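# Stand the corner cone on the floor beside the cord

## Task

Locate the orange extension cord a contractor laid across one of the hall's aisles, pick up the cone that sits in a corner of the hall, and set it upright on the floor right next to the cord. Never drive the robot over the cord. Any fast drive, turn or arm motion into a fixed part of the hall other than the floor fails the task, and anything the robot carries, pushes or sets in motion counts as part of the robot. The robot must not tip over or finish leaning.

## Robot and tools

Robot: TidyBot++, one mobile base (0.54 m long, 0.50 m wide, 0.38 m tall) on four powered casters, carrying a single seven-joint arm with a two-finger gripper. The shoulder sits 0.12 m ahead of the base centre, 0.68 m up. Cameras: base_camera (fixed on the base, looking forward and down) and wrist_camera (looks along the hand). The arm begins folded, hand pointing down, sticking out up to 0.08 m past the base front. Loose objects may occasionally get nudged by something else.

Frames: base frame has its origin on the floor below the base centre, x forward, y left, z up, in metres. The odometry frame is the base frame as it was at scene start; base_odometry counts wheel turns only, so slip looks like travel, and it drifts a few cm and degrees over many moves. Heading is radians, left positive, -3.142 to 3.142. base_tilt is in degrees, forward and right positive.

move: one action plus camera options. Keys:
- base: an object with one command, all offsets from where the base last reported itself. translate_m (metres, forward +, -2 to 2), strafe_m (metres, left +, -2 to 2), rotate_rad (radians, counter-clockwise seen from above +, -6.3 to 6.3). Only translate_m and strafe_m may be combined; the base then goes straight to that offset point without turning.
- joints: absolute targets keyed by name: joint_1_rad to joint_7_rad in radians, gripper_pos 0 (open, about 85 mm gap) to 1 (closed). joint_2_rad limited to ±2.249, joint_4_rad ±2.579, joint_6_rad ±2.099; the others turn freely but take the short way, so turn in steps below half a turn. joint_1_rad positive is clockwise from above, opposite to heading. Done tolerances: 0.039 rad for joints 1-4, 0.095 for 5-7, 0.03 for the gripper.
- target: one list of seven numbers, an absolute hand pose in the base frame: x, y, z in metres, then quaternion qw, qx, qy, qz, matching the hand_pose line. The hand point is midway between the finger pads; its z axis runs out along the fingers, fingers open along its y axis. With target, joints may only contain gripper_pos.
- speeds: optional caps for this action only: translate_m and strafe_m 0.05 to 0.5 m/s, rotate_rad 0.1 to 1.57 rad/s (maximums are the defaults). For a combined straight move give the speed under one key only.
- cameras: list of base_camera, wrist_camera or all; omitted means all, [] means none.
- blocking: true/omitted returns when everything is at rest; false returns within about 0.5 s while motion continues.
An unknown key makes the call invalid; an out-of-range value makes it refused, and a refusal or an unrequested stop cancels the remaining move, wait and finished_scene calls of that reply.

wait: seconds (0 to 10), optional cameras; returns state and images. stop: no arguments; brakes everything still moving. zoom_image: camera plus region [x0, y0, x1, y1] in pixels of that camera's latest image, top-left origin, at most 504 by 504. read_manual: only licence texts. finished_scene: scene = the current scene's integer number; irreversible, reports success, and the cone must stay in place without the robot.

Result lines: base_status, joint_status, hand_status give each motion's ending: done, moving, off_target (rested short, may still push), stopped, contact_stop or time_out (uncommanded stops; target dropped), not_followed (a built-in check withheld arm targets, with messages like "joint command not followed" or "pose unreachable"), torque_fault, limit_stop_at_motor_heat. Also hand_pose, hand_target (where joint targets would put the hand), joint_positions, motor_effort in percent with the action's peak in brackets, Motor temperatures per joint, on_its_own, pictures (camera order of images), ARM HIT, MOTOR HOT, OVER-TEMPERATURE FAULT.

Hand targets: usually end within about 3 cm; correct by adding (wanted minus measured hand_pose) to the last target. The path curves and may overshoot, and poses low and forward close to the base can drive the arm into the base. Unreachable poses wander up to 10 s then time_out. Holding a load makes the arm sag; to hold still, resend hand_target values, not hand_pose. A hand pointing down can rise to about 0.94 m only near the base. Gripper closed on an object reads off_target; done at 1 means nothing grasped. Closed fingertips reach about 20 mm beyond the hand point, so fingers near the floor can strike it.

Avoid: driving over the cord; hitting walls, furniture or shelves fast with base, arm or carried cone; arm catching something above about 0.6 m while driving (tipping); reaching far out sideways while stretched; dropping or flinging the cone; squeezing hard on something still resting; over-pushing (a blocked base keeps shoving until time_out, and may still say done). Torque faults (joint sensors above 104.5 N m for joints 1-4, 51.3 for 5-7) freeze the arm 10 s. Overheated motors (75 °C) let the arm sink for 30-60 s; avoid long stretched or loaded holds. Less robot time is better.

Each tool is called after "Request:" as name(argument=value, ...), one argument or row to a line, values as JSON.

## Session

Request:
move(
)

Scene clock: 0.00 s.
Motor temperatures (°C): [33 31 29 27 33 31 38]
base_odometry: x=+0.000 y=+0.000 heading=+0.000
base_tilt: forward=+0.3 right=+0.1
base_status: not commanded
joint_positions: joint_1_rad=-0.016 joint_2_rad=-0.364 joint_3_rad=+3.110 joint_4_rad=-2.527 joint_5_rad=-0.040 joint_6_rad=-0.890 joint_7_rad=+1.611 gripper_pos=+0.000
joint_status: not commanded
motor_effort: joint_1_rad=+0 joint_2_rad=+0 joint_3_rad=-1 joint_4_rad=+16 joint_5_rad=+1 joint_6_rad=+2 joint_7_rad=+1
hand_pose: x=+0.2567 y=+0.0164 z=+0.5894 quat_wxyz=(-0.011, +0.998, +0.032, +0.044) (m; base frame)
hand_target: x=+0.2570 y=+0.0164 z=+0.5895 quat_wxyz=(-0.011, +0.998, +0.032, +0.045) (m; base frame)
hand_status: not commanded
pictures: base_camera, wrist_camera
camera_calibration:
wrist_camera: T_world_to_cam=[[0.086381, -0.994022, -0.0667728, 0.0363508], [-0.993654, -0.081115, -0.0779185, 0.351782], [0.0720365, 0.0730798, -0.994721, 0.699769], [0, 0, 0, 1]] pos_world=[0.296001, 0.0135293, 0.725913]

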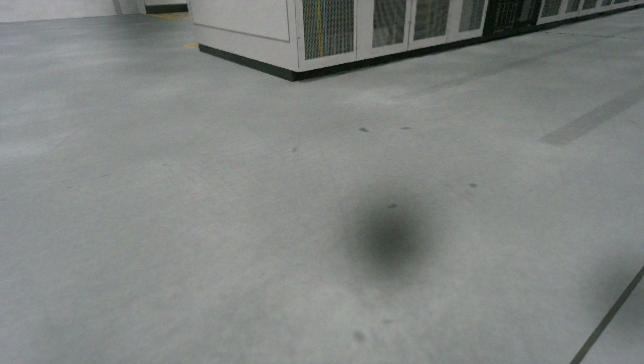

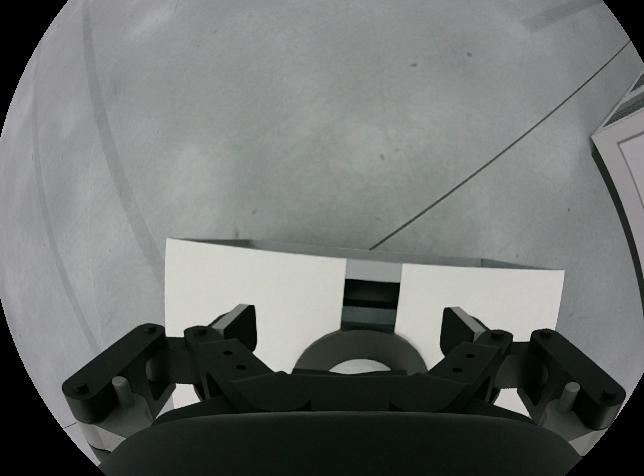

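Request:
move(
  joints={"joint_1_rad": 0.0, "joint_2_rad": -0.35, "joint_3_rad": 3.14, "joint_4_rad": -1.3, "joint_5_rad": 0.0, "joint_6_rad": -0.9, "joint_7_rad": 1.57},
  cameras=["wrist_camera"],
)

Scene clock: 11.40 s.
Motor temperatures (°C): [33 31 29 27 33 31 38]
move: done
base_odometry: x=+0.000 y=+0.000 heading=+0.000
base_tilt: forward=+0.4 right=+0.1
base_status: not commanded
joint_positions: joint_1_rad=-0.014 joint_2_rad=-0.364 joint_3_rad=+3.127 joint_4_rad=-1.318 joint_5_rad=-0.040 joint_6_rad=-0.890 joint_7_rad=+1.611 gripper_pos=+0.000
joint_status: all done
motor_effort: joint_1_rad=+0(1) joint_2_rad=-5(8) joint_3_rad=+0(2) joint_4_rad=+21(23) joint_5_rad=+1(3) joint_6_rad=+10(10) joint_7_rad=+1(2)
hand_pose: x=+0.5244 y=+0.0251 z=+1.1730 quat_wxyz=(-0.014, +0.796, +0.028, +0.604) (m; base frame)
hand_target: x=+0.5296 y=+0.0022 z=+1.1741 quat_wxyz=(+0.000, +0.799, +0.000, +0.602) (m; base frame)
hand_status: not commanded
pictures: wrist_camera
camera_calibration:
wrist_camera: T_world_to_cam=[[0.115425, -0.993196, 0.0154712, -0.0508395], [-0.277947, -0.0472473, -0.959434, 1.32184], [0.953636, 0.106443, -0.281509, -0.039354], [0, 0, 0, 1]] pos_world=[0.410799, 0.0161487, 1.25792]

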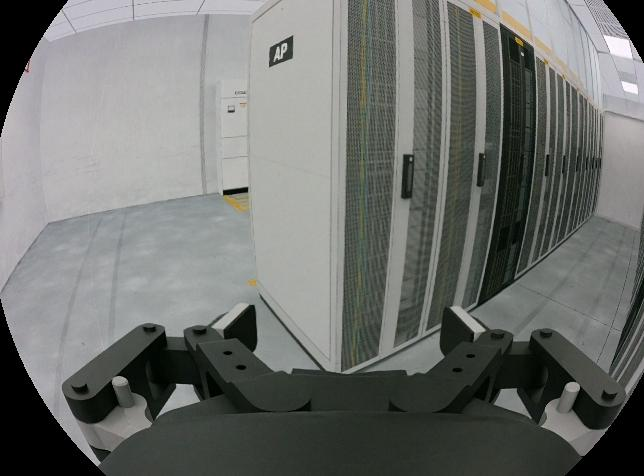

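Request:
move(
  joints={"joint_1_rad": 1.3},
  cameras=["wrist_camera"],
)

Request:
move(
  joints={"joint_1_rad": 2.9},
  cameras=["wrist_camera"],
)

Request:
move(
  joints={"joint_1_rad": 4.6},
  cameras=["wrist_camera"],
)

Scene clock: 47.60 s.
Motor temperatures (°C): [33 31 29 28 33 31 38]
move: done
base_odometry: x=+0.000 y=+0.000 heading=+0.000
base_tilt: forward=+0.3 right=+0.0
base_status: not commanded
joint_positions: joint_1_rad=+1.287 joint_2_rad=-0.364 joint_3_rad=+3.132 joint_4_rad=-1.318 joint_5_rad=-0.040 joint_6_rad=-0.890 joint_7_rad=+1.611 gripper_pos=+0.000
joint_status: all done
motor_effort: joint_1_rad=+0(2) joint_2_rad=-5(6) joint_3_rad=+0(2) joint_4_rad=+21(21) joint_5_rad=+1(3) joint_6_rad=+9(10) joint_7_rad=+1(1)
hand_pose: x=+0.2486 y=-0.3850 z=+1.1731 quat_wxyz=(+0.355, +0.649, -0.462, +0.489) (m; base frame)
hand_target: x=+0.2310 y=-0.3951 z=+1.1741 quat_wxyz=(+0.364, +0.636, -0.483, +0.479) (m; base frame)
hand_status: not commanded
pictures: wrist_camera
camera_calibration:
wrist_camera: T_world_to_cam=[[-0.928307, -0.371561, 0.013729, 0.074547], [-0.116789, 0.256333, -0.959507, 1.30275], [0.352996, -0.892321, -0.28135, 0.0319677], [0, 0, 0, 1]] pos_world=[0.210065, -0.277713, 1.25796]

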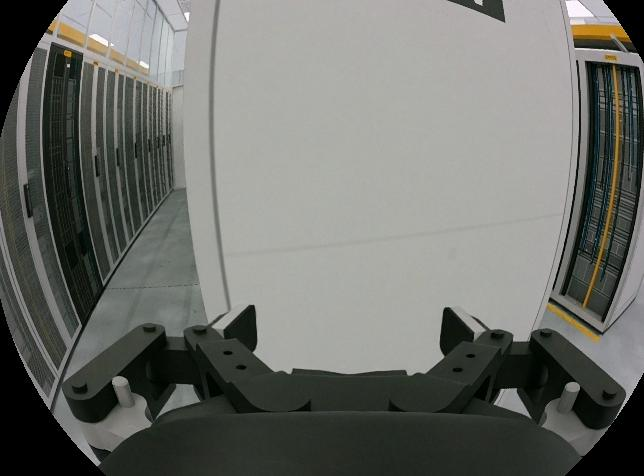

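Scene clock: 50.40 s.
Motor temperatures (°C): [33 31 29 28 33 31 38]
move: done
base_odometry: x=+0.000 y=+0.000 heading=+0.000
base_tilt: forward=+0.3 right=+0.1
base_status: not commanded
joint_positions: joint_1_rad=+2.887 joint_2_rad=-0.364 joint_3_rad=+3.133 joint_4_rad=-1.318 joint_5_rad=-0.040 joint_6_rad=-0.890 joint_7_rad=+1.611 gripper_pos=+0.000
joint_status: all done
motor_effort: joint_1_rad=+0(1) joint_2_rad=-5(6) joint_3_rad=-1(2) joint_4_rad=+21(21) joint_5_rad=+2(3) joint_6_rad=+9(10) joint_7_rad=+0(1)
hand_pose: x=-0.2699 y=-0.1173 z=+1.1731 quat_wxyz=(+0.598, +0.120, -0.787, +0.086) (m; base frame)
hand_target: x=-0.2792 y=-0.1004 z=+1.1741 quat_wxyz=(+0.597, +0.097, -0.793, +0.073) (m; base frame)
hand_status: not commanded
pictures: wrist_camera
camera_calibration:
wrist_camera: T_world_to_cam=[[-0.342677, 0.939362, 0.0130791, 0.00529803], [0.259979, 0.1082, -0.959533, 1.25794], [-0.902764, -0.32541, -0.281292, 0.181347], [0, 0, 0, 1]] pos_world=[-0.16151, -0.0820738, 1.25798]

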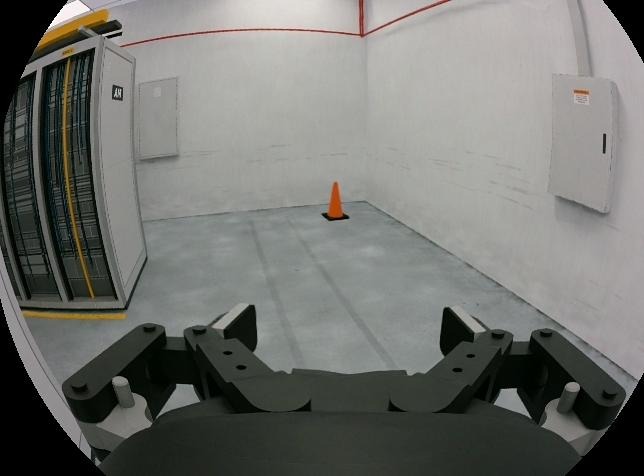

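Scene clock: 53.30 s.
Motor temperatures (°C): [33 31 29 28 33 31 38]
move: done
base_odometry: x=+0.000 y=+0.000 heading=+0.000
base_tilt: forward=+0.3 right=+0.1
base_status: not commanded
joint_positions: joint_1_rad=+4.587 joint_2_rad=-0.364 joint_3_rad=+3.134 joint_4_rad=-1.318 joint_5_rad=-0.040 joint_6_rad=-0.890 joint_7_rad=+1.611 gripper_pos=+0.000
joint_status: all done
motor_effort: joint_1_rad=+0(2) joint_2_rad=-5(6) joint_3_rad=-1(2) joint_4_rad=+21(21) joint_5_rad=+1(3) joint_6_rad=+9(10) joint_7_rad=+1(1)
hand_pose: x=+0.0533 y=+0.4009 z=+1.1731 quat_wxyz=(+0.459, -0.512, -0.610, -0.393) (m; base frame)
hand_target: x=+0.0707 y=+0.4078 z=+1.1741 quat_wxyz=(+0.449, -0.532, -0.596, -0.401) (m; base frame)
hand_status: not commanded
pictures: wrist_camera
camera_calibration:
wrist_camera: T_world_to_cam=[[0.975895, 0.217868, 0.0127271, -0.151373], [0.0732077, -0.271865, -0.959547, 1.28018], [-0.205595, 0.937349, -0.281262, 0.0983535], [0, 0, 0, 1]] pos_world=[0.0742262, 0.288825, 1.25799]

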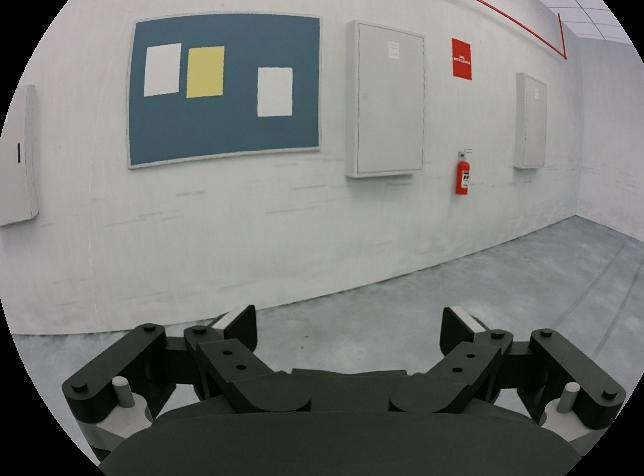

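Request:
move(
  joints={"joint_1_rad": 0.75},
  cameras=["wrist_camera"],
)

Request:
zoom_image(
  camera="wrist_camera",
  region=[180, 140, 460, 340],
)

Scene clock: 93.60 s.
Motor temperatures (°C): [33 31 29 28 33 31 38]
move: done
base_odometry: x=+0.000 y=+0.000 heading=+0.000
base_tilt: forward=+0.3 right=+0.1
base_status: not commanded
joint_positions: joint_1_rad=+7.020 joint_2_rad=-0.364 joint_3_rad=+3.134 joint_4_rad=-1.318 joint_5_rad=-0.040 joint_6_rad=-0.890 joint_7_rad=+1.611 gripper_pos=+0.000
joint_status: all done
motor_effort: joint_1_rad=+0(1) joint_2_rad=-4(6) joint_3_rad=-1(2) joint_4_rad=+21(21) joint_5_rad=+1(3) joint_6_rad=+9(10) joint_7_rad=+0(1)
hand_pose: x=+0.4297 y=-0.2617 z=+1.1731 quat_wxyz=(-0.210, -0.750, +0.269, -0.567) (m; base frame)
hand_target: x=+0.4210 y=-0.2783 z=+1.1741 quat_wxyz=(-0.220, -0.743, +0.292, -0.560) (m; base frame)
hand_status: not commanded
pictures: wrist_camera
camera_calibration:
wrist_camera: T_world_to_cam=[[-0.599344, -0.80039, 0.0127268, 0.0360806], [-0.232476, 0.158824, -0.959547, 1.31656], [0.76599, -0.578057, -0.281262, -0.0172649], [0, 0, 0, 1]] pos_world=[0.340918, -0.190203, 1.25799]

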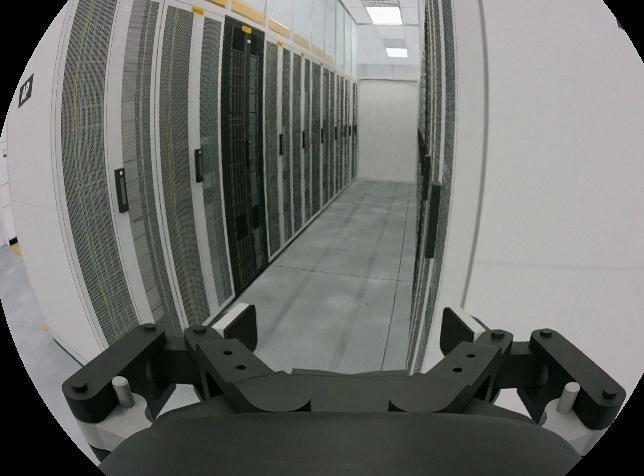

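Scaled by 1.800.

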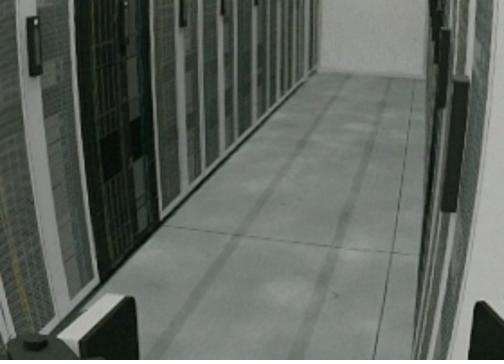

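Request:
move(
  base={"rotate_rad": -2.79},
  joints={"joint_1_rad": 6.2832},
  cameras=["base_camera", "wrist_camera"],
)

Scene clock: 133.83 s.
Motor temperatures (°C): [33 31 29 28 33 31 38]
move: done
base_odometry: x=+0.000 y=+0.000 heading=-2.790
base_tilt: forward=+0.3 right=+0.1
base_status: done
joint_positions: joint_1_rad=+6.295 joint_2_rad=-0.362 joint_3_rad=+3.138 joint_4_rad=-1.318 joint_5_rad=-0.040 joint_6_rad=-0.890 joint_7_rad=+1.611 gripper_pos=+0.000
joint_status: all done
motor_effort: joint_1_rad=+0(2) joint_2_rad=-5(8) joint_3_rad=-1(3) joint_4_rad=+21(22) joint_5_rad=+1(3) joint_6_rad=+9(10) joint_7_rad=+0(1)
hand_pose: x=+0.5264 y=+0.0082 z=+1.1721 quat_wxyz=(+0.005, -0.797, -0.012, -0.604) (m; base frame)
hand_target: x=+0.5296 y=+0.0022 z=+1.1741 quat_wxyz=(+0.000, -0.799, +0.000, -0.602) (m; base frame)
hand_status: not commanded
pictures: base_camera, wrist_camera
camera_calibration:
wrist_camera: T_world_to_cam=[[0.0788927, -0.99682, 0.0112352, -0.0436171], [-0.281815, -0.0331118, -0.958897, 1.32202], [0.95622, 0.0724837, -0.283531, -0.0383934], [0, 0, 0, 1]] pos_world=[0.412718, 0.00307895, 1.25728]

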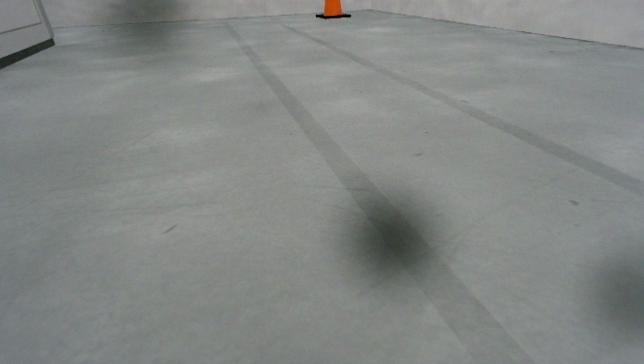

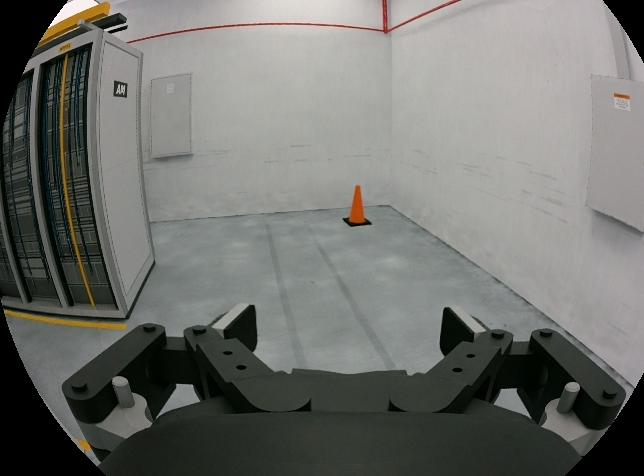

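Request:
move(
  base={"translate_m": 1.75},
  joints={"joint_1_rad": 4.4},
  cameras=["base_camera", "wrist_camera"],
)

Request:
zoom_image(
  camera="wrist_camera",
  region=[220, 150, 440, 300],
)

Scene clock: 147.37 s.
Motor temperatures (°C): [33 31 29 29 33 31 38]
move: done
base_odometry: x=-1.644 y=-0.602 heading=-2.790
base_tilt: forward=+0.4 right=+0.1
base_status: done
joint_positions: joint_1_rad=+4.413 joint_2_rad=-0.360 joint_3_rad=+3.139 joint_4_rad=-1.317 joint_5_rad=-0.040 joint_6_rad=-0.890 joint_7_rad=+1.611 gripper_pos=+0.000
joint_status: all done
motor_effort: joint_1_rad=+0(2) joint_2_rad=-5(7) joint_3_rad=-2(3) joint_4_rad=+21(22) joint_5_rad=+1(3) joint_6_rad=+9(10) joint_7_rad=+0(1)
hand_pose: x=-0.0134 y=+0.3862 z=+1.1720 quat_wxyz=(+0.490, -0.460, -0.652, -0.351) (m; base frame)
hand_target: x=-0.0093 y=+0.3901 z=+1.1741 quat_wxyz=(+0.487, -0.470, -0.646, -0.354) (m; base frame)
hand_status: not commanded
pictures: base_camera, wrist_camera
camera_calibration:
wrist_camera: T_world_to_cam=[[0.924956, 0.379923, 0.0107674, -0.144021], [0.117561, -0.259043, -0.958685, 1.27464], [-0.361437, 0.888006, -0.284267, 0.118524], [0, 0, 0, 1]] pos_world=[0.026204, 0.279653, 1.25722]

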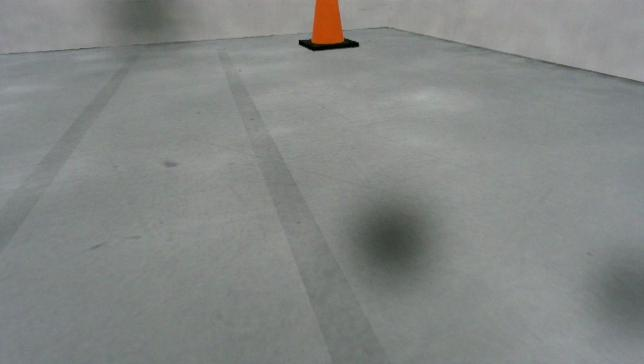

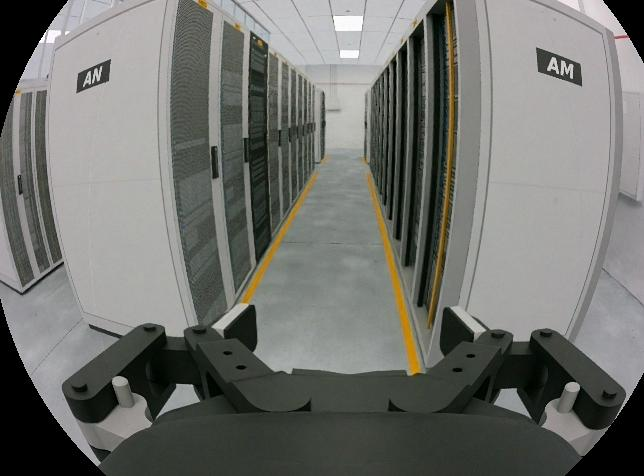

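Scaled by 2.291.

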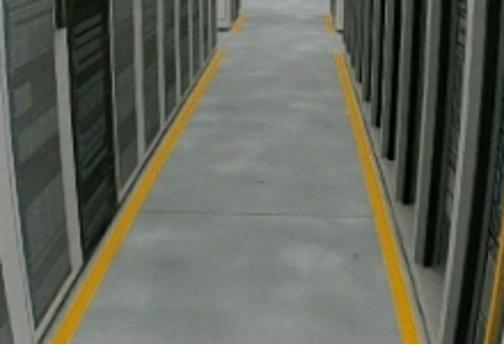

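Request:
zoom_image(
  camera="wrist_camera",
  region=[300, 120, 390, 190],
)

Scaled by 5.600.

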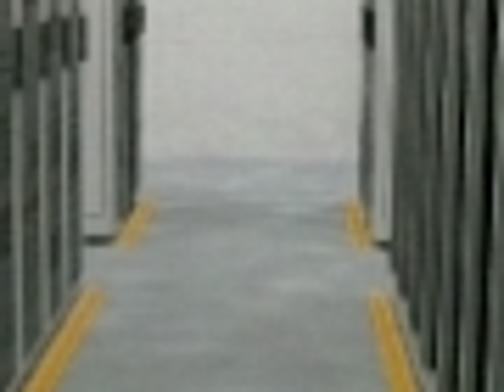

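Request:
move(
  base={"translate_m": 1.55},
  joints={"joint_1_rad": 4.5},
  cameras=["base_camera", "wrist_camera"],
)

Request:
zoom_image(
  camera="wrist_camera",
  region=[220, 110, 500, 310],
)

Scene clock: 198.17 s.
Motor temperatures (°C): [33 31 29 29 33 31 38]
move: done
base_odometry: x=-3.100 y=-1.133 heading=-2.791
base_tilt: forward=+0.4 right=+0.1
base_status: done
joint_positions: joint_1_rad=+4.490 joint_2_rad=-0.360 joint_3_rad=+3.139 joint_4_rad=-1.317 joint_5_rad=-0.040 joint_6_rad=-0.890 joint_7_rad=+1.611 gripper_pos=+0.000
joint_status: all done
motor_effort: joint_1_rad=+0(2) joint_2_rad=-5(7) joint_3_rad=-1(3) joint_4_rad=+21(21) joint_5_rad=+2(3) joint_6_rad=+9(10) joint_7_rad=+0(1)
hand_pose: x=+0.0167 y=+0.3953 z=+1.1720 quat_wxyz=(+0.476, -0.485, -0.633, -0.370) (m; base frame)
hand_target: x=+0.0303 y=+0.4010 z=+1.1741 quat_wxyz=(+0.469, -0.501, -0.622, -0.378) (m; base frame)
hand_status: not commanded
pictures: base_camera, wrist_camera
camera_calibration:
wrist_camera: T_world_to_cam=[[0.951512, 0.307422, 0.0107771, -0.147188], [0.0972373, -0.267354, -0.95868, 1.27706], [-0.291838, 0.913243, -0.284284, 0.110252], [0, 0, 0, 1]] pos_world=[0.0480493, 0.285989, 1.25722]

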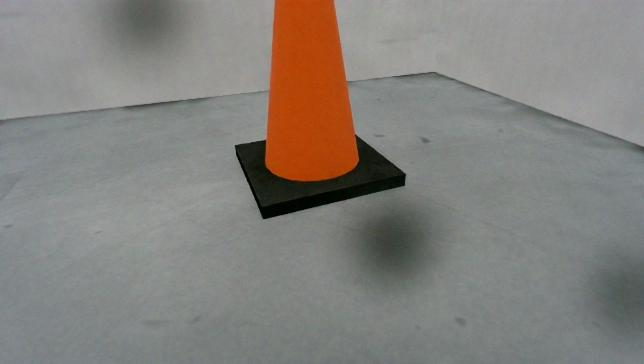

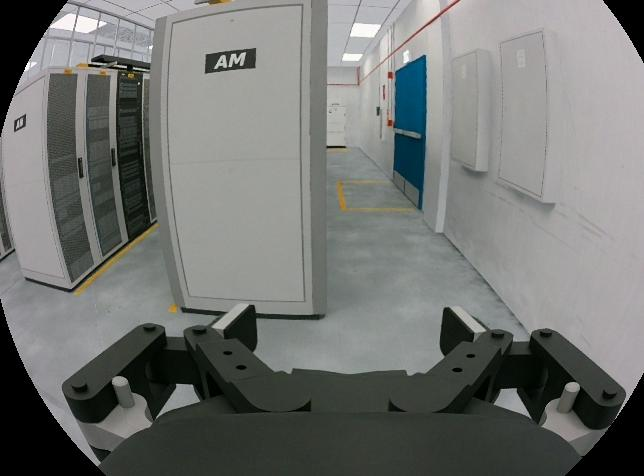

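Scaled by 1.800.

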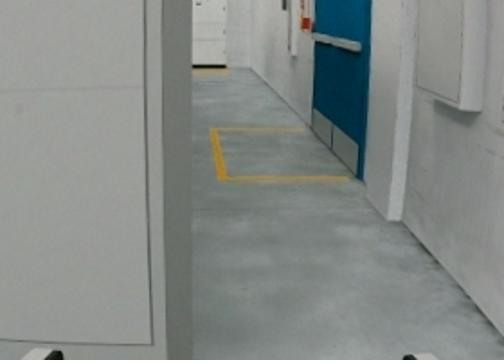

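Request:
zoom_image(
  camera="wrist_camera",
  region=[315, 120, 415, 220],
)

Scaled by 5.040.

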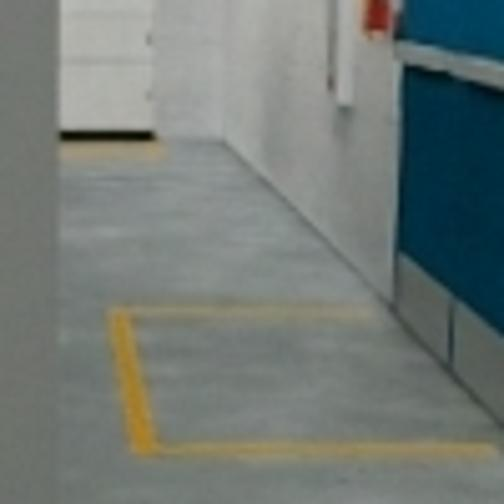

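Request:
move(
  base={"translate_m": 0.3},
  joints={"joint_1_rad": 6.215, "joint_2_rad": 0.37, "joint_3_rad": 3.14, "joint_4_rad": -1.64, "joint_5_rad": 0.0, "joint_6_rad": -1.13, "joint_7_rad": 1.57, "gripper_pos": 0.0},
  speeds={"translate_m": 0.25},
  cameras=["base_camera", "wrist_camera"],
)

Scene clock: 240.60 s.
Motor temperatures (°C): [33 31 29 29 33 31 38]
move: done
base_odometry: x=-3.382 y=-1.236 heading=-2.792
base_tilt: forward=+0.4 right=+0.1
base_status: done
joint_positions: joint_1_rad=+6.206 joint_2_rad=+0.350 joint_3_rad=+3.140 joint_4_rad=-1.622 joint_5_rad=-0.040 joint_6_rad=-1.082 joint_7_rad=+1.611 gripper_pos=+0.000
joint_status: all done
motor_effort: joint_1_rad=+0(3) joint_2_rad=-28(30) joint_3_rad=-2(4) joint_4_rad=+18(23) joint_5_rad=+2(3) joint_6_rad=+2(10) joint_7_rad=+0(1)
hand_pose: x=+0.5778 y=+0.0483 z=+0.6445 quat_wxyz=(+0.019, -0.998, -0.051, -0.044) (m; base frame)
hand_target: x=+0.5550 y=+0.0318 z=+0.6291 quat_wxyz=(+0.000, -0.999, -0.034, -0.001) (m; base frame)
hand_status: not commanded
pictures: base_camera, wrist_camera
camera_calibration:
wrist_camera: T_world_to_cam=[[0.124649, -0.988788, -0.0822261, 0.0316657], [-0.989895, -0.118285, -0.0782104, 0.67756], [0.0676073, 0.0911441, -0.99354, 0.730079], [0, 0, 0, 1]] pos_world=[0.617407, 0.0449135, 0.780959]

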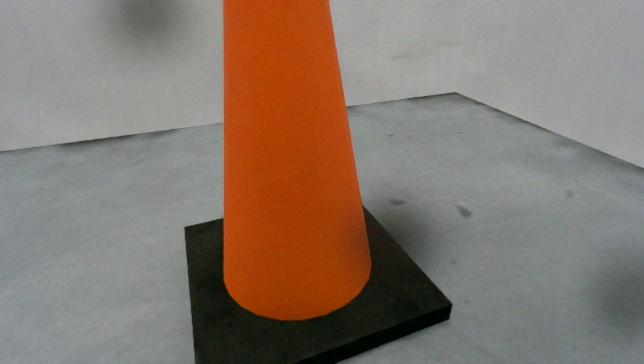

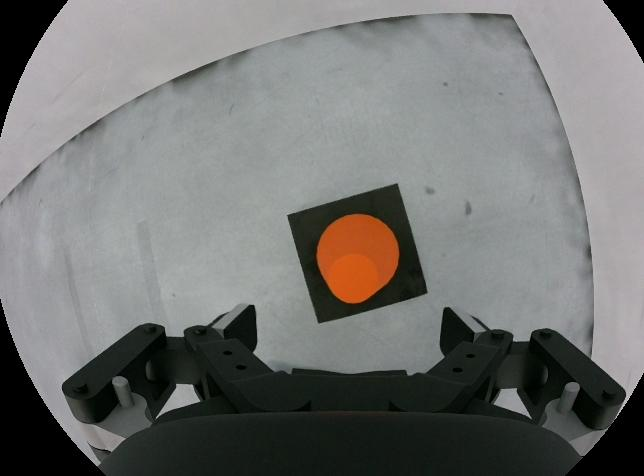

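Request:
move(
  base={"translate_m": 0.027},
  joints={"joint_1_rad": 6.21, "joint_2_rad": 0.49, "joint_4_rad": -1.78, "joint_5_rad": 0.02, "joint_6_rad": -0.865, "joint_7_rad": 1.55},
  cameras=["wrist_camera"],
)

Scene clock: 281.33 s.
Motor temperatures (°C): [33 32 29 29 33 31 38]
move: done
base_odometry: x=-3.407 y=-1.245 heading=-2.793
base_tilt: forward=+0.3 right=+0.1
base_status: done
joint_positions: joint_1_rad=+6.206 joint_2_rad=+0.486 joint_3_rad=+3.140 joint_4_rad=-1.770 joint_5_rad=-0.039 joint_6_rad=-0.911 joint_7_rad=+1.611 gripper_pos=+0.000
joint_status: all done
motor_effort: joint_1_rad=+0(2) joint_2_rad=-29(33) joint_3_rad=-2(2) joint_4_rad=+15(18) joint_5_rad=+1(2) joint_6_rad=+1(3) joint_7_rad=+0(2)
hand_pose: x=+0.5489 y=+0.0448 z=+0.5439 quat_wxyz=(+0.015, -0.999, -0.047, +0.013) (m; base frame)
hand_target: x=+0.5587 y=+0.0296 z=+0.5395 quat_wxyz=(-0.007, -0.999, -0.033, -0.004) (m; base frame)
hand_status: not commanded
pictures: wrist_camera
camera_calibration:
wrist_camera: T_world_to_cam=[[0.109901, -0.990493, -0.0827393, 0.0319031], [-0.99295, -0.113129, 0.0353751, 0.580344], [-0.044399, 0.0782682, -0.995943, 0.695783], [0, 0, 0, 1]] pos_world=[0.603639, 0.0427956, 0.67507]

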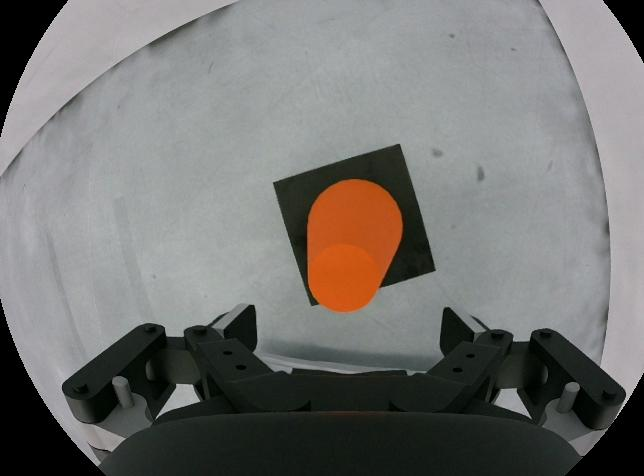

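Request:
move(
  joints={"joint_2_rad": 0.62, "joint_4_rad": -1.865, "joint_6_rad": -0.65},
  cameras=["wrist_camera"],
)

Scene clock: 304.30 s.
Motor temperatures (°C): [33 32 29 28 33 31 38]
move: done
base_odometry: x=-3.407 y=-1.245 heading=-2.793
base_tilt: forward=+0.4 right=+0.1
base_status: not commanded
joint_positions: joint_1_rad=+6.206 joint_2_rad=+0.613 joint_3_rad=+3.140 joint_4_rad=-1.852 joint_5_rad=-0.039 joint_6_rad=-0.699 joint_7_rad=+1.611 gripper_pos=+0.000
joint_status: all done
motor_effort: joint_1_rad=+0(0) joint_2_rad=-31(34) joint_3_rad=-2(2) joint_4_rad=+12(15) joint_5_rad=+2(3) joint_6_rad=+1(2) joint_7_rad=+0(1)
hand_pose: x=+0.5492 y=+0.0430 z=+0.4697 quat_wxyz=(+0.013, -0.999, -0.044, +0.011) (m; base frame)
hand_target: x=+0.5564 y=+0.0304 z=+0.4640 quat_wxyz=(-0.005, -0.999, -0.035, -0.004) (m; base frame)
hand_status: not commanded
pictures: wrist_camera
camera_calibration:
wrist_camera: T_world_to_cam=[[0.104295, -0.991568, -0.0769079, 0.0243963], [-0.993726, -0.107038, 0.0324408, 0.584615], [-0.0403993, 0.073042, -0.99651, 0.620338], [0, 0, 0, 1]] pos_world=[0.603464, 0.0414559, 0.601084]

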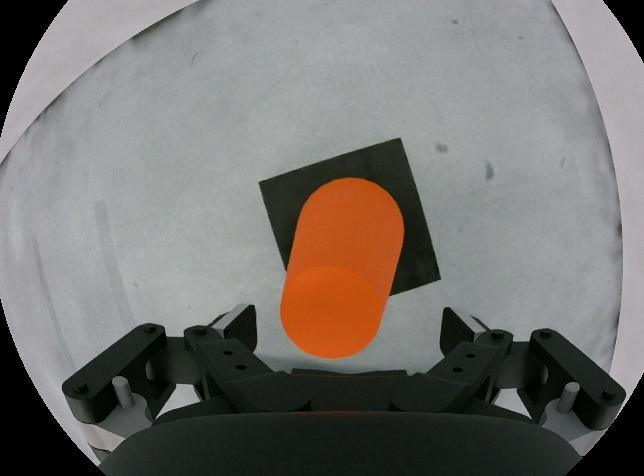

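Request:
move(
  joints={"joint_1_rad": 6.18, "joint_2_rad": 0.705, "joint_4_rad": -1.89, "joint_6_rad": -0.53},
  cameras=["wrist_camera", "base_camera"],
)

Scene clock: 319.40 s.
Motor temperatures (°C): [33 33 29 28 33 31 38]
move: done
base_odometry: x=-3.407 y=-1.245 heading=-2.793
base_tilt: forward=+0.3 right=+0.1
base_status: not commanded
joint_positions: joint_1_rad=+6.190 joint_2_rad=+0.693 joint_3_rad=+3.140 joint_4_rad=-1.873 joint_5_rad=-0.039 joint_6_rad=-0.576 joint_7_rad=+1.611 gripper_pos=+0.000
joint_status: all done
motor_effort: joint_1_rad=+0(1) joint_2_rad=-32(34) joint_3_rad=-2(3) joint_4_rad=+11(14) joint_5_rad=+2(2) joint_6_rad=+1(2) joint_7_rad=+0(1)
hand_pose: x=+0.5559 y=+0.0495 z=+0.4306 quat_wxyz=(+0.011, -0.999, -0.051, +0.001) (m; base frame)
hand_target: x=+0.5580 y=+0.0445 z=+0.4225 quat_wxyz=(-0.004, -0.999, -0.050, -0.009) (m; base frame)
hand_status: not commanded
pictures: base_camera, wrist_camera
camera_calibration:
wrist_camera: T_world_to_cam=[[0.119123, -0.990224, -0.07257, 0.0169684], [-0.992673, -0.12027, 0.0116217, 0.602281], [-0.020236, 0.0706538, -0.997296, 0.570424], [0, 0, 0, 1]] pos_world=[0.60739, 0.0489361, 0.563113]

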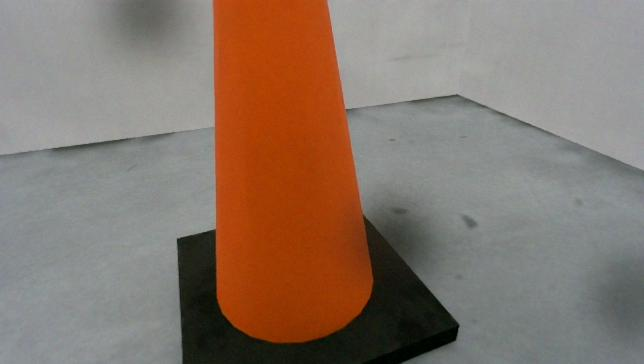

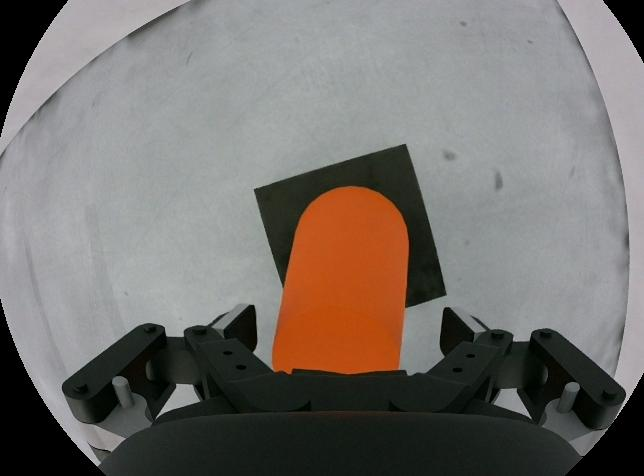

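Request:
move(
  joints={"gripper_pos": 0.8},
  cameras=["wrist_camera"],
)

Scene clock: 326.43 s.
Motor temperatures (°C): [33 33 29 28 33 31 38]
move: off_target
base_odometry: x=-3.407 y=-1.245 heading=-2.793
base_tilt: forward=+0.3 right=+0.0
base_status: not commanded
joint_positions: joint_1_rad=+6.183 joint_2_rad=+0.688 joint_3_rad=+3.136 joint_4_rad=-1.875 joint_5_rad=-0.035 joint_6_rad=-0.572 joint_7_rad=+1.611 gripper_pos=+0.422
joint_status: gripper_pos off_target (ended at +0.422, target +0.800)
motor_effort: joint_1_rad=+1(5) joint_2_rad=-30(37) joint_3_rad=+0(5) joint_4_rad=+11(14) joint_5_rad=+3(6) joint_6_rad=+3(7) joint_7_rad=+0(1)
hand_pose: x=+0.5566 y=+0.0542 z=+0.4323 quat_wxyz=(+0.011, -0.998, -0.058, -0.003) (m; base frame)
hand_target: x=+0.5580 y=+0.0445 z=+0.4225 quat_wxyz=(-0.004, -0.999, -0.050, -0.009) (m; base frame)
hand_status: not commanded
pictures: wrist_camera
camera_calibration:
wrist_camera: T_world_to_cam=[[0.133593, -0.988374, -0.0725978, 0.0135018], [-0.99093, -0.134293, 0.00482469, 0.606217], [-0.014518, 0.0712948, -0.99735, 0.568589], [0, 0, 0, 1]] pos_world=[0.607169, 0.0542179, 0.565137]

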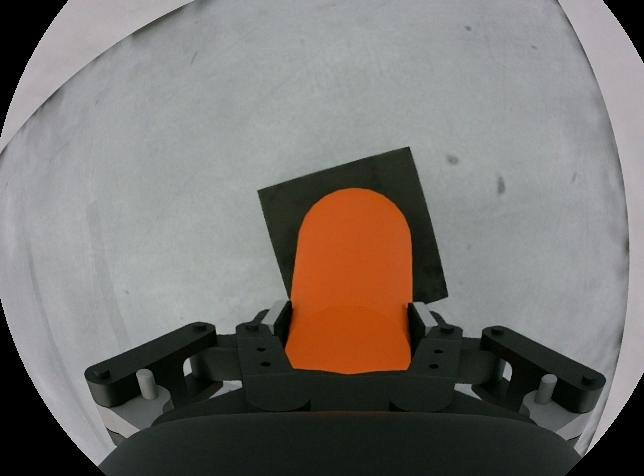

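Request:
move(
  joints={"joint_2_rad": 0.52, "joint_4_rad": -1.785, "joint_6_rad": -0.785},
  cameras=["wrist_camera"],
)

Request:
move(
  joints={"joint_2_rad": 0.32, "joint_4_rad": -1.60, "joint_6_rad": -1.16},
  cameras=["base_camera"],
)

Scene clock: 337.33 s.
Motor temperatures (°C): [33 33 29 28 33 31 38]
move: off_target
base_odometry: x=-3.407 y=-1.245 heading=-2.793
base_tilt: forward=+0.4 right=+0.1
base_status: not commanded
joint_positions: joint_1_rad=+6.183 joint_2_rad=+0.584 joint_3_rad=+3.136 joint_4_rad=-1.824 joint_5_rad=-0.034 joint_6_rad=-0.747 joint_7_rad=+1.611 gripper_pos=+0.422
joint_status: joint_2_rad off_target (ended at +0.584, target +0.520); joint_4_rad off_target (ended at -1.824, target -1.785); the others done
motor_effort: joint_1_rad=+0(0) joint_2_rad=-41(46) joint_3_rad=-2(3) joint_4_rad=+17(19) joint_5_rad=+2(3) joint_6_rad=+1(3) joint_7_rad=+1(1)
hand_pose: x=+0.5539 y=+0.0551 z=+0.4882 quat_wxyz=(+0.013, -0.998, -0.060, +0.007) (m; base frame)
hand_target: x=+0.5753 y=+0.0449 z=+0.5255 quat_wxyz=(-0.005, -0.998, -0.049, -0.026) (m; base frame)
hand_status: not commanded
pictures: wrist_camera
camera_calibration:
wrist_camera: T_world_to_cam=[[0.137348, -0.987548, -0.076705, 0.0187075], [-0.98993, -0.139532, 0.0238627, 0.593849], [-0.0342684, 0.0726551, -0.996768, 0.634779], [0, 0, 0, 1]] pos_world=[0.607052, 0.0552157, 0.619991]

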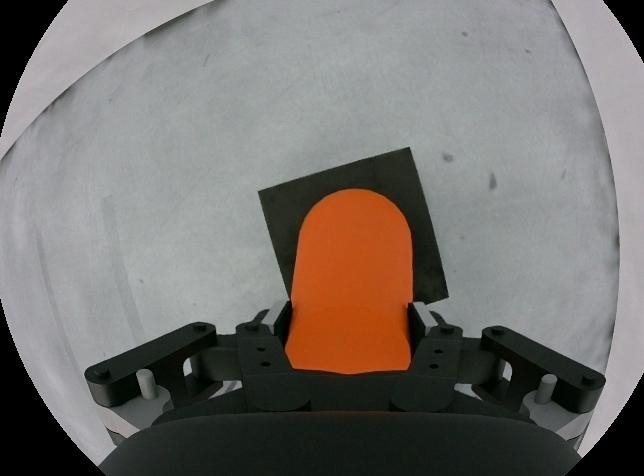

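Scene clock: 339.07 s.
Motor temperatures (°C): [33 33 29 28 33 31 38]
move: off_target
base_odometry: x=-3.407 y=-1.245 heading=-2.793
base_tilt: forward=+0.4 right=+0.1
base_status: not commanded
joint_positions: joint_1_rad=+6.183 joint_2_rad=+0.371 joint_3_rad=+3.136 joint_4_rad=-1.649 joint_5_rad=-0.034 joint_6_rad=-1.120 joint_7_rad=+1.611 gripper_pos=+0.422
joint_status: joint_2_rad off_target (ended at +0.371, target +0.320); joint_4_rad off_target (ended at -1.649, target -1.600); the others done
motor_effort: joint_1_rad=+0(0) joint_2_rad=-38(46) joint_3_rad=-2(3) joint_4_rad=+24(25) joint_5_rad=+1(2) joint_6_rad=+1(2) joint_7_rad=+0(1)
hand_pose: x=+0.5517 y=+0.0570 z=+0.6262 quat_wxyz=(+0.016, -0.998, -0.066, +0.000) (m; base frame)
hand_target: x=+0.5639 y=+0.0424 z=+0.6630 quat_wxyz=(-0.007, -0.998, -0.046, -0.031) (m; base frame)
hand_status: not commanded
pictures: base_camera

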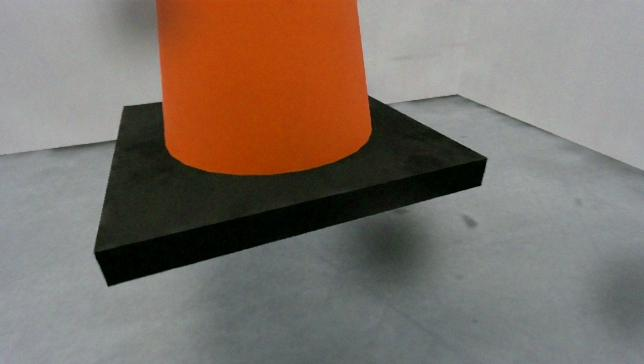

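Request:
move(
  base={"translate_m": -1.95, "strafe_m": -0.45},
  joints={"joint_2_rad": 0.235, "joint_4_rad": -1.16, "joint_6_rad": -1.68},
  speeds={"translate_m": 0.5},
  cameras=["base_camera", "wrist_camera"],
)

Scene clock: 460.03 s.
Motor temperatures (°C): [33 36 29 29 33 31 38]
move: off_target
base_odometry: x=-1.729 y=-0.155 heading=-2.793
base_tilt: forward=+0.4 right=+0.1
base_status: done
joint_positions: joint_1_rad=+6.182 joint_2_rad=+0.295 joint_3_rad=+3.136 joint_4_rad=-1.215 joint_5_rad=-0.033 joint_6_rad=-1.651 joint_7_rad=+1.611 gripper_pos=+0.422
joint_status: joint_2_rad off_target (ended at +0.295, target +0.235); joint_4_rad off_target (ended at -1.215, target -1.160); the others done
motor_effort: joint_1_rad=+0(2) joint_2_rad=-36(42) joint_3_rad=-2(3) joint_4_rad=+25(28) joint_5_rad=+1(2) joint_6_rad=+0(3) joint_7_rad=+1(1)
hand_pose: x=+0.5454 y=+0.0573 z=+0.7923 quat_wxyz=(+0.017, -0.997, -0.075, +0.010) (m; base frame)
hand_target: x=+0.5453 y=+0.0399 z=+0.8354 quat_wxyz=(-0.008, -0.999, -0.041, -0.034) (m; base frame)
hand_status: not commanded
pictures: base_camera, wrist_camera
camera_calibration:
wrist_camera: T_world_to_cam=[[0.165019, -0.982529, -0.0860546, 0.037369], [-0.985346, -0.16805, 0.0292047, 0.573319], [-0.043156, 0.0799742, -0.995862, 0.941208], [0, 0, 0, 1]] pos_world=[0.599369, 0.05779, 0.923786]

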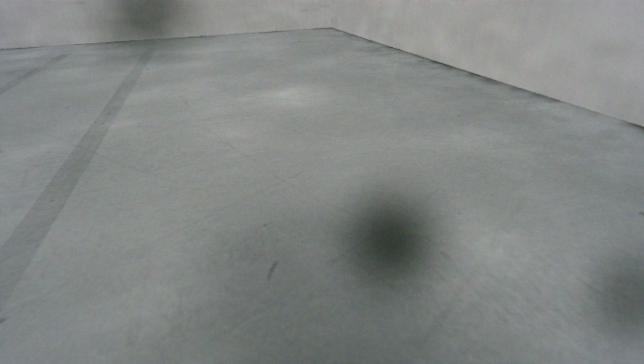

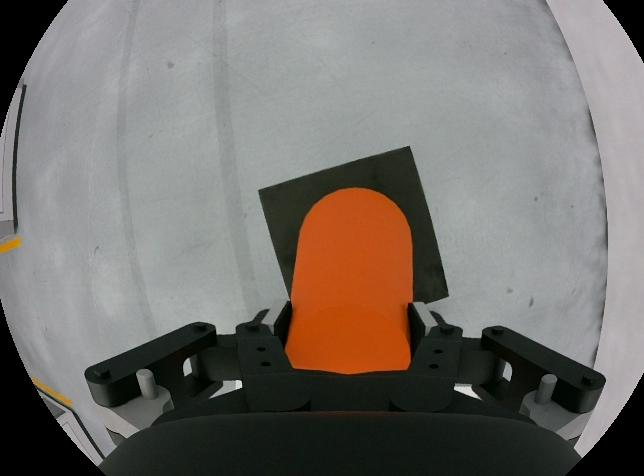

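Request:
move(
  base={"translate_m": -1.95, "strafe_m": -0.45},
  speeds={"translate_m": 0.5},
  cameras=["wrist_camera"],
)

Request:
move(
  base={"translate_m": -1.95, "strafe_m": -0.45},
  speeds={"translate_m": 0.5},
  cameras=["base_camera", "wrist_camera"],
)

Scene clock: 476.87 s.
Motor temperatures (°C): [33 36 29 29 33 31 38]
move: done
base_odometry: x=-0.050 y=+0.935 heading=-2.792
base_tilt: forward=+0.3 right=+0.1
base_status: done
joint_positions: joint_1_rad=+6.182 joint_2_rad=+0.293 joint_3_rad=+3.136 joint_4_rad=-1.212 joint_5_rad=-0.033 joint_6_rad=-1.660 joint_7_rad=+1.611 gripper_pos=+0.422
joint_status: not commanded
motor_effort: joint_1_rad=+0(1) joint_2_rad=-36(40) joint_3_rad=-2(3) joint_4_rad=+25(28) joint_5_rad=+1(2) joint_6_rad=-1(3) joint_7_rad=+0(1)
hand_pose: x=+0.5433 y=+0.0571 z=+0.7944 quat_wxyz=(+0.017, -0.997, -0.075, +0.012) (m; base frame)
hand_target: x=+0.5453 y=+0.0399 z=+0.8354 quat_wxyz=(-0.008, -0.999, -0.041, -0.034) (m; base frame)
hand_status: not commanded
pictures: wrist_camera
camera_calibration:
wrist_camera: T_world_to_cam=[[0.165036, -0.982512, -0.0862176, 0.0377795], [-0.985194, -0.168337, 0.0324837, 0.568533], [-0.0464292, 0.0795801, -0.995747, 0.944902], [0, 0, 0, 1]] pos_world=[0.597751, 0.0576285, 0.925672]

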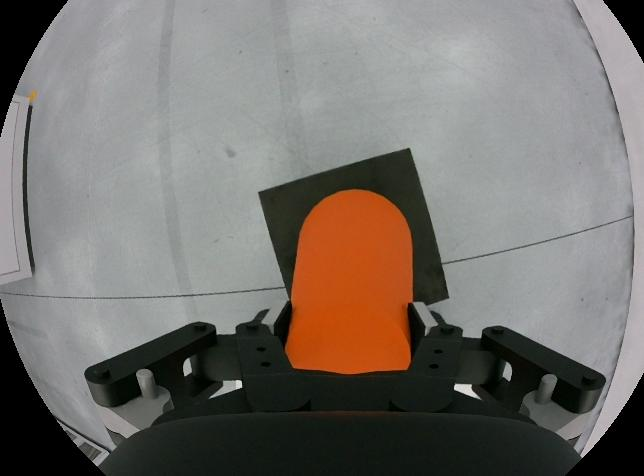

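Scene clock: 482.23 s.
Motor temperatures (°C): [33 36 29 29 33 31 38]
move: done
base_odometry: x=+1.628 y=+2.025 heading=-2.793
base_tilt: forward=+0.3 right=+0.1
base_status: done
joint_positions: joint_1_rad=+6.182 joint_2_rad=+0.292 joint_3_rad=+3.136 joint_4_rad=-1.209 joint_5_rad=-0.033 joint_6_rad=-1.668 joint_7_rad=+1.611 gripper_pos=+0.422
joint_status: not commanded
motor_effort: joint_1_rad=+0(1) joint_2_rad=-36(39) joint_3_rad=-2(3) joint_4_rad=+25(28) joint_5_rad=+1(2) joint_6_rad=-1(4) joint_7_rad=+0(1)
hand_pose: x=+0.5414 y=+0.0568 z=+0.7959 quat_wxyz=(+0.017, -0.997, -0.075, +0.014) (m; base frame)
hand_target: x=+0.5453 y=+0.0399 z=+0.8354 quat_wxyz=(-0.008, -0.999, -0.041, -0.034) (m; base frame)
hand_status: not commanded
pictures: base_camera, wrist_camera
camera_calibration:
wrist_camera: T_world_to_cam=[[0.164964, -0.982506, -0.0864207, 0.0382104], [-0.985013, -0.16859, 0.036436, 0.563342], [-0.0503682, 0.0791149, -0.995592, 0.948329], [0, 0, 0, 1]] pos_world=[0.596362, 0.0574886, 0.926925]

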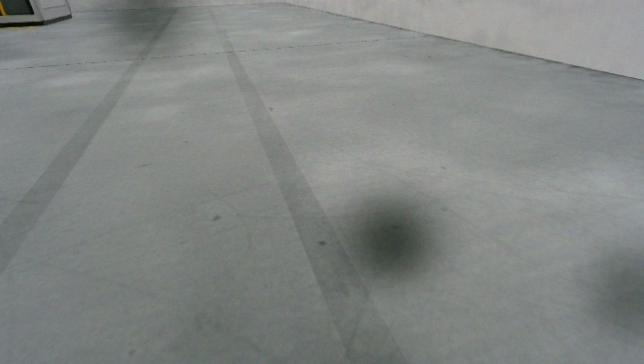

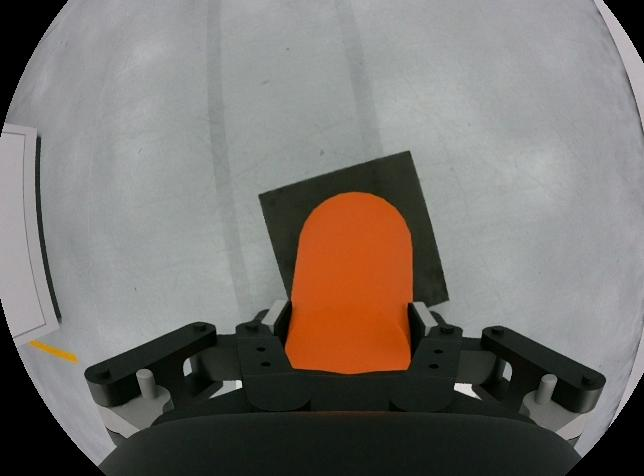

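Request:
move(
  base={"translate_m": -1.3, "strafe_m": -0.3},
  speeds={"translate_m": 0.5},
  cameras=[],
)

Request:
move(
  base={"rotate_rad": 1.893},
  speeds={"rotate_rad": 0.9},
  cameras=["base_camera", "wrist_camera"],
)

Scene clock: 496.97 s.
Motor temperatures (°C): [33 37 29 29 33 31 38]
move: done
base_odometry: x=+2.748 y=+2.751 heading=-2.793
base_tilt: forward=+0.4 right=+0.1
base_status: done
joint_positions: joint_1_rad=+6.182 joint_2_rad=+0.291 joint_3_rad=+3.136 joint_4_rad=-1.208 joint_5_rad=-0.033 joint_6_rad=-1.670 joint_7_rad=+1.611 gripper_pos=+0.422
joint_status: not commanded
motor_effort: joint_1_rad=+0(1) joint_2_rad=-36(39) joint_3_rad=-2(3) joint_4_rad=+25(28) joint_5_rad=+1(2) joint_6_rad=-1(4) joint_7_rad=+1(1)
hand_pose: x=+0.5409 y=+0.0568 z=+0.7967 quat_wxyz=(+0.017, -0.997, -0.075, +0.014) (m; base frame)
hand_target: x=+0.5453 y=+0.0399 z=+0.8354 quat_wxyz=(-0.008, -0.999, -0.041, -0.034) (m; base frame)
hand_status: not commanded
pictures: none
No camera images: "cameras" was empty.

Scene clock: 500.17 s.
Motor temperatures (°C): [33 37 29 29 33 31 38]
move: done
base_odometry: x=+2.747 y=+2.751 heading=-0.900
base_tilt: forward=+0.4 right=+0.1
base_status: done
joint_positions: joint_1_rad=+6.176 joint_2_rad=+0.291 joint_3_rad=+3.137 joint_4_rad=-1.204 joint_5_rad=-0.012 joint_6_rad=-1.668 joint_7_rad=+1.611 gripper_pos=+0.422
joint_status: not commanded
motor_effort: joint_1_rad=+0(4) joint_2_rad=-36(38) joint_3_rad=-2(5) joint_4_rad=+25(27) joint_5_rad=+2(6) joint_6_rad=-1(3) joint_7_rad=+0(1)
hand_pose: x=+0.5431 y=+0.0528 z=+0.7978 quat_wxyz=(+0.006, -0.997, -0.077, +0.011) (m; base frame)
hand_target: x=+0.5453 y=+0.0399 z=+0.8354 quat_wxyz=(-0.008, -0.999, -0.041, -0.034) (m; base frame)
hand_status: not commanded
pictures: base_camera, wrist_camera
camera_calibration:
wrist_camera: T_world_to_cam=[[0.169317, -0.983405, -0.0651597, 0.0148657], [-0.984646, -0.171639, 0.0318093, 0.567963], [-0.0424654, 0.0587733, -0.997368, 0.948874], [0, 0, 0, 1]] pos_world=[0.59702, 0.0563351, 0.929278]

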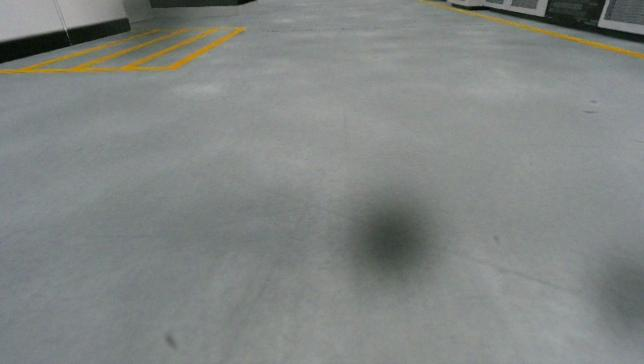

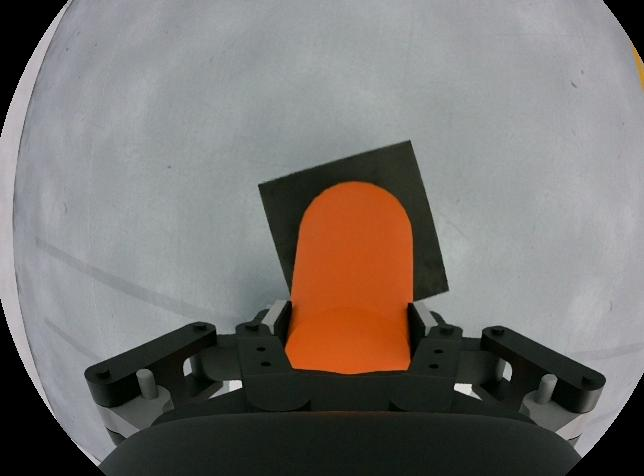

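Request:
zoom_image(
  camera="base_camera",
  region=[120, 0, 420, 70],
)

Request:
zoom_image(
  camera="base_camera",
  region=[380, 0, 644, 70],
)

Scaled by 1.680.

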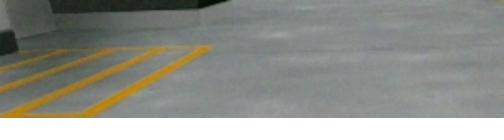

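Scaled by 1.909.

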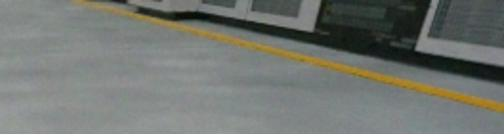

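Request:
move(
  base={"translate_m": 2.0},
  cameras=["base_camera"],
)

Request:
zoom_image(
  camera="base_camera",
  region=[120, 0, 522, 70],
)

Scene clock: 522.73 s.
Motor temperatures (°C): [33 37 29 29 33 31 38]
move: done
base_odometry: x=+3.992 y=+1.186 heading=-0.900
base_tilt: forward=+0.4 right=+0.1
base_status: done
joint_positions: joint_1_rad=+6.176 joint_2_rad=+0.290 joint_3_rad=+3.137 joint_4_rad=-1.203 joint_5_rad=-0.012 joint_6_rad=-1.668 joint_7_rad=+1.611 gripper_pos=+0.422
joint_status: not commanded
motor_effort: joint_1_rad=+0(1) joint_2_rad=-36(40) joint_3_rad=-1(3) joint_4_rad=+26(27) joint_5_rad=+2(3) joint_6_rad=+1(3) joint_7_rad=+1(1)
hand_pose: x=+0.5431 y=+0.0528 z=+0.7982 quat_wxyz=(+0.006, -0.997, -0.077, +0.010) (m; base frame)
hand_target: x=+0.5453 y=+0.0399 z=+0.8354 quat_wxyz=(-0.008, -0.999, -0.041, -0.034) (m; base frame)
hand_status: not commanded
pictures: base_camera

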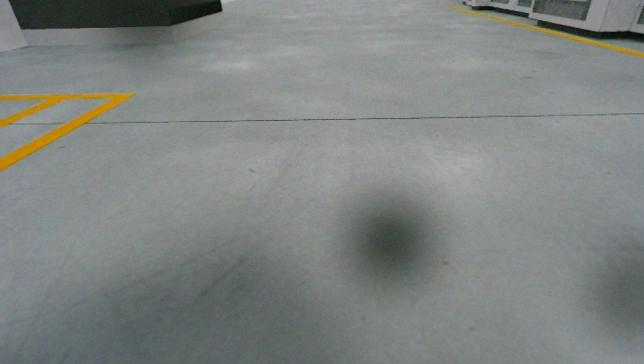

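Scaled by 1.254.

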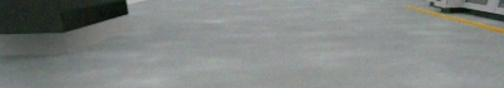

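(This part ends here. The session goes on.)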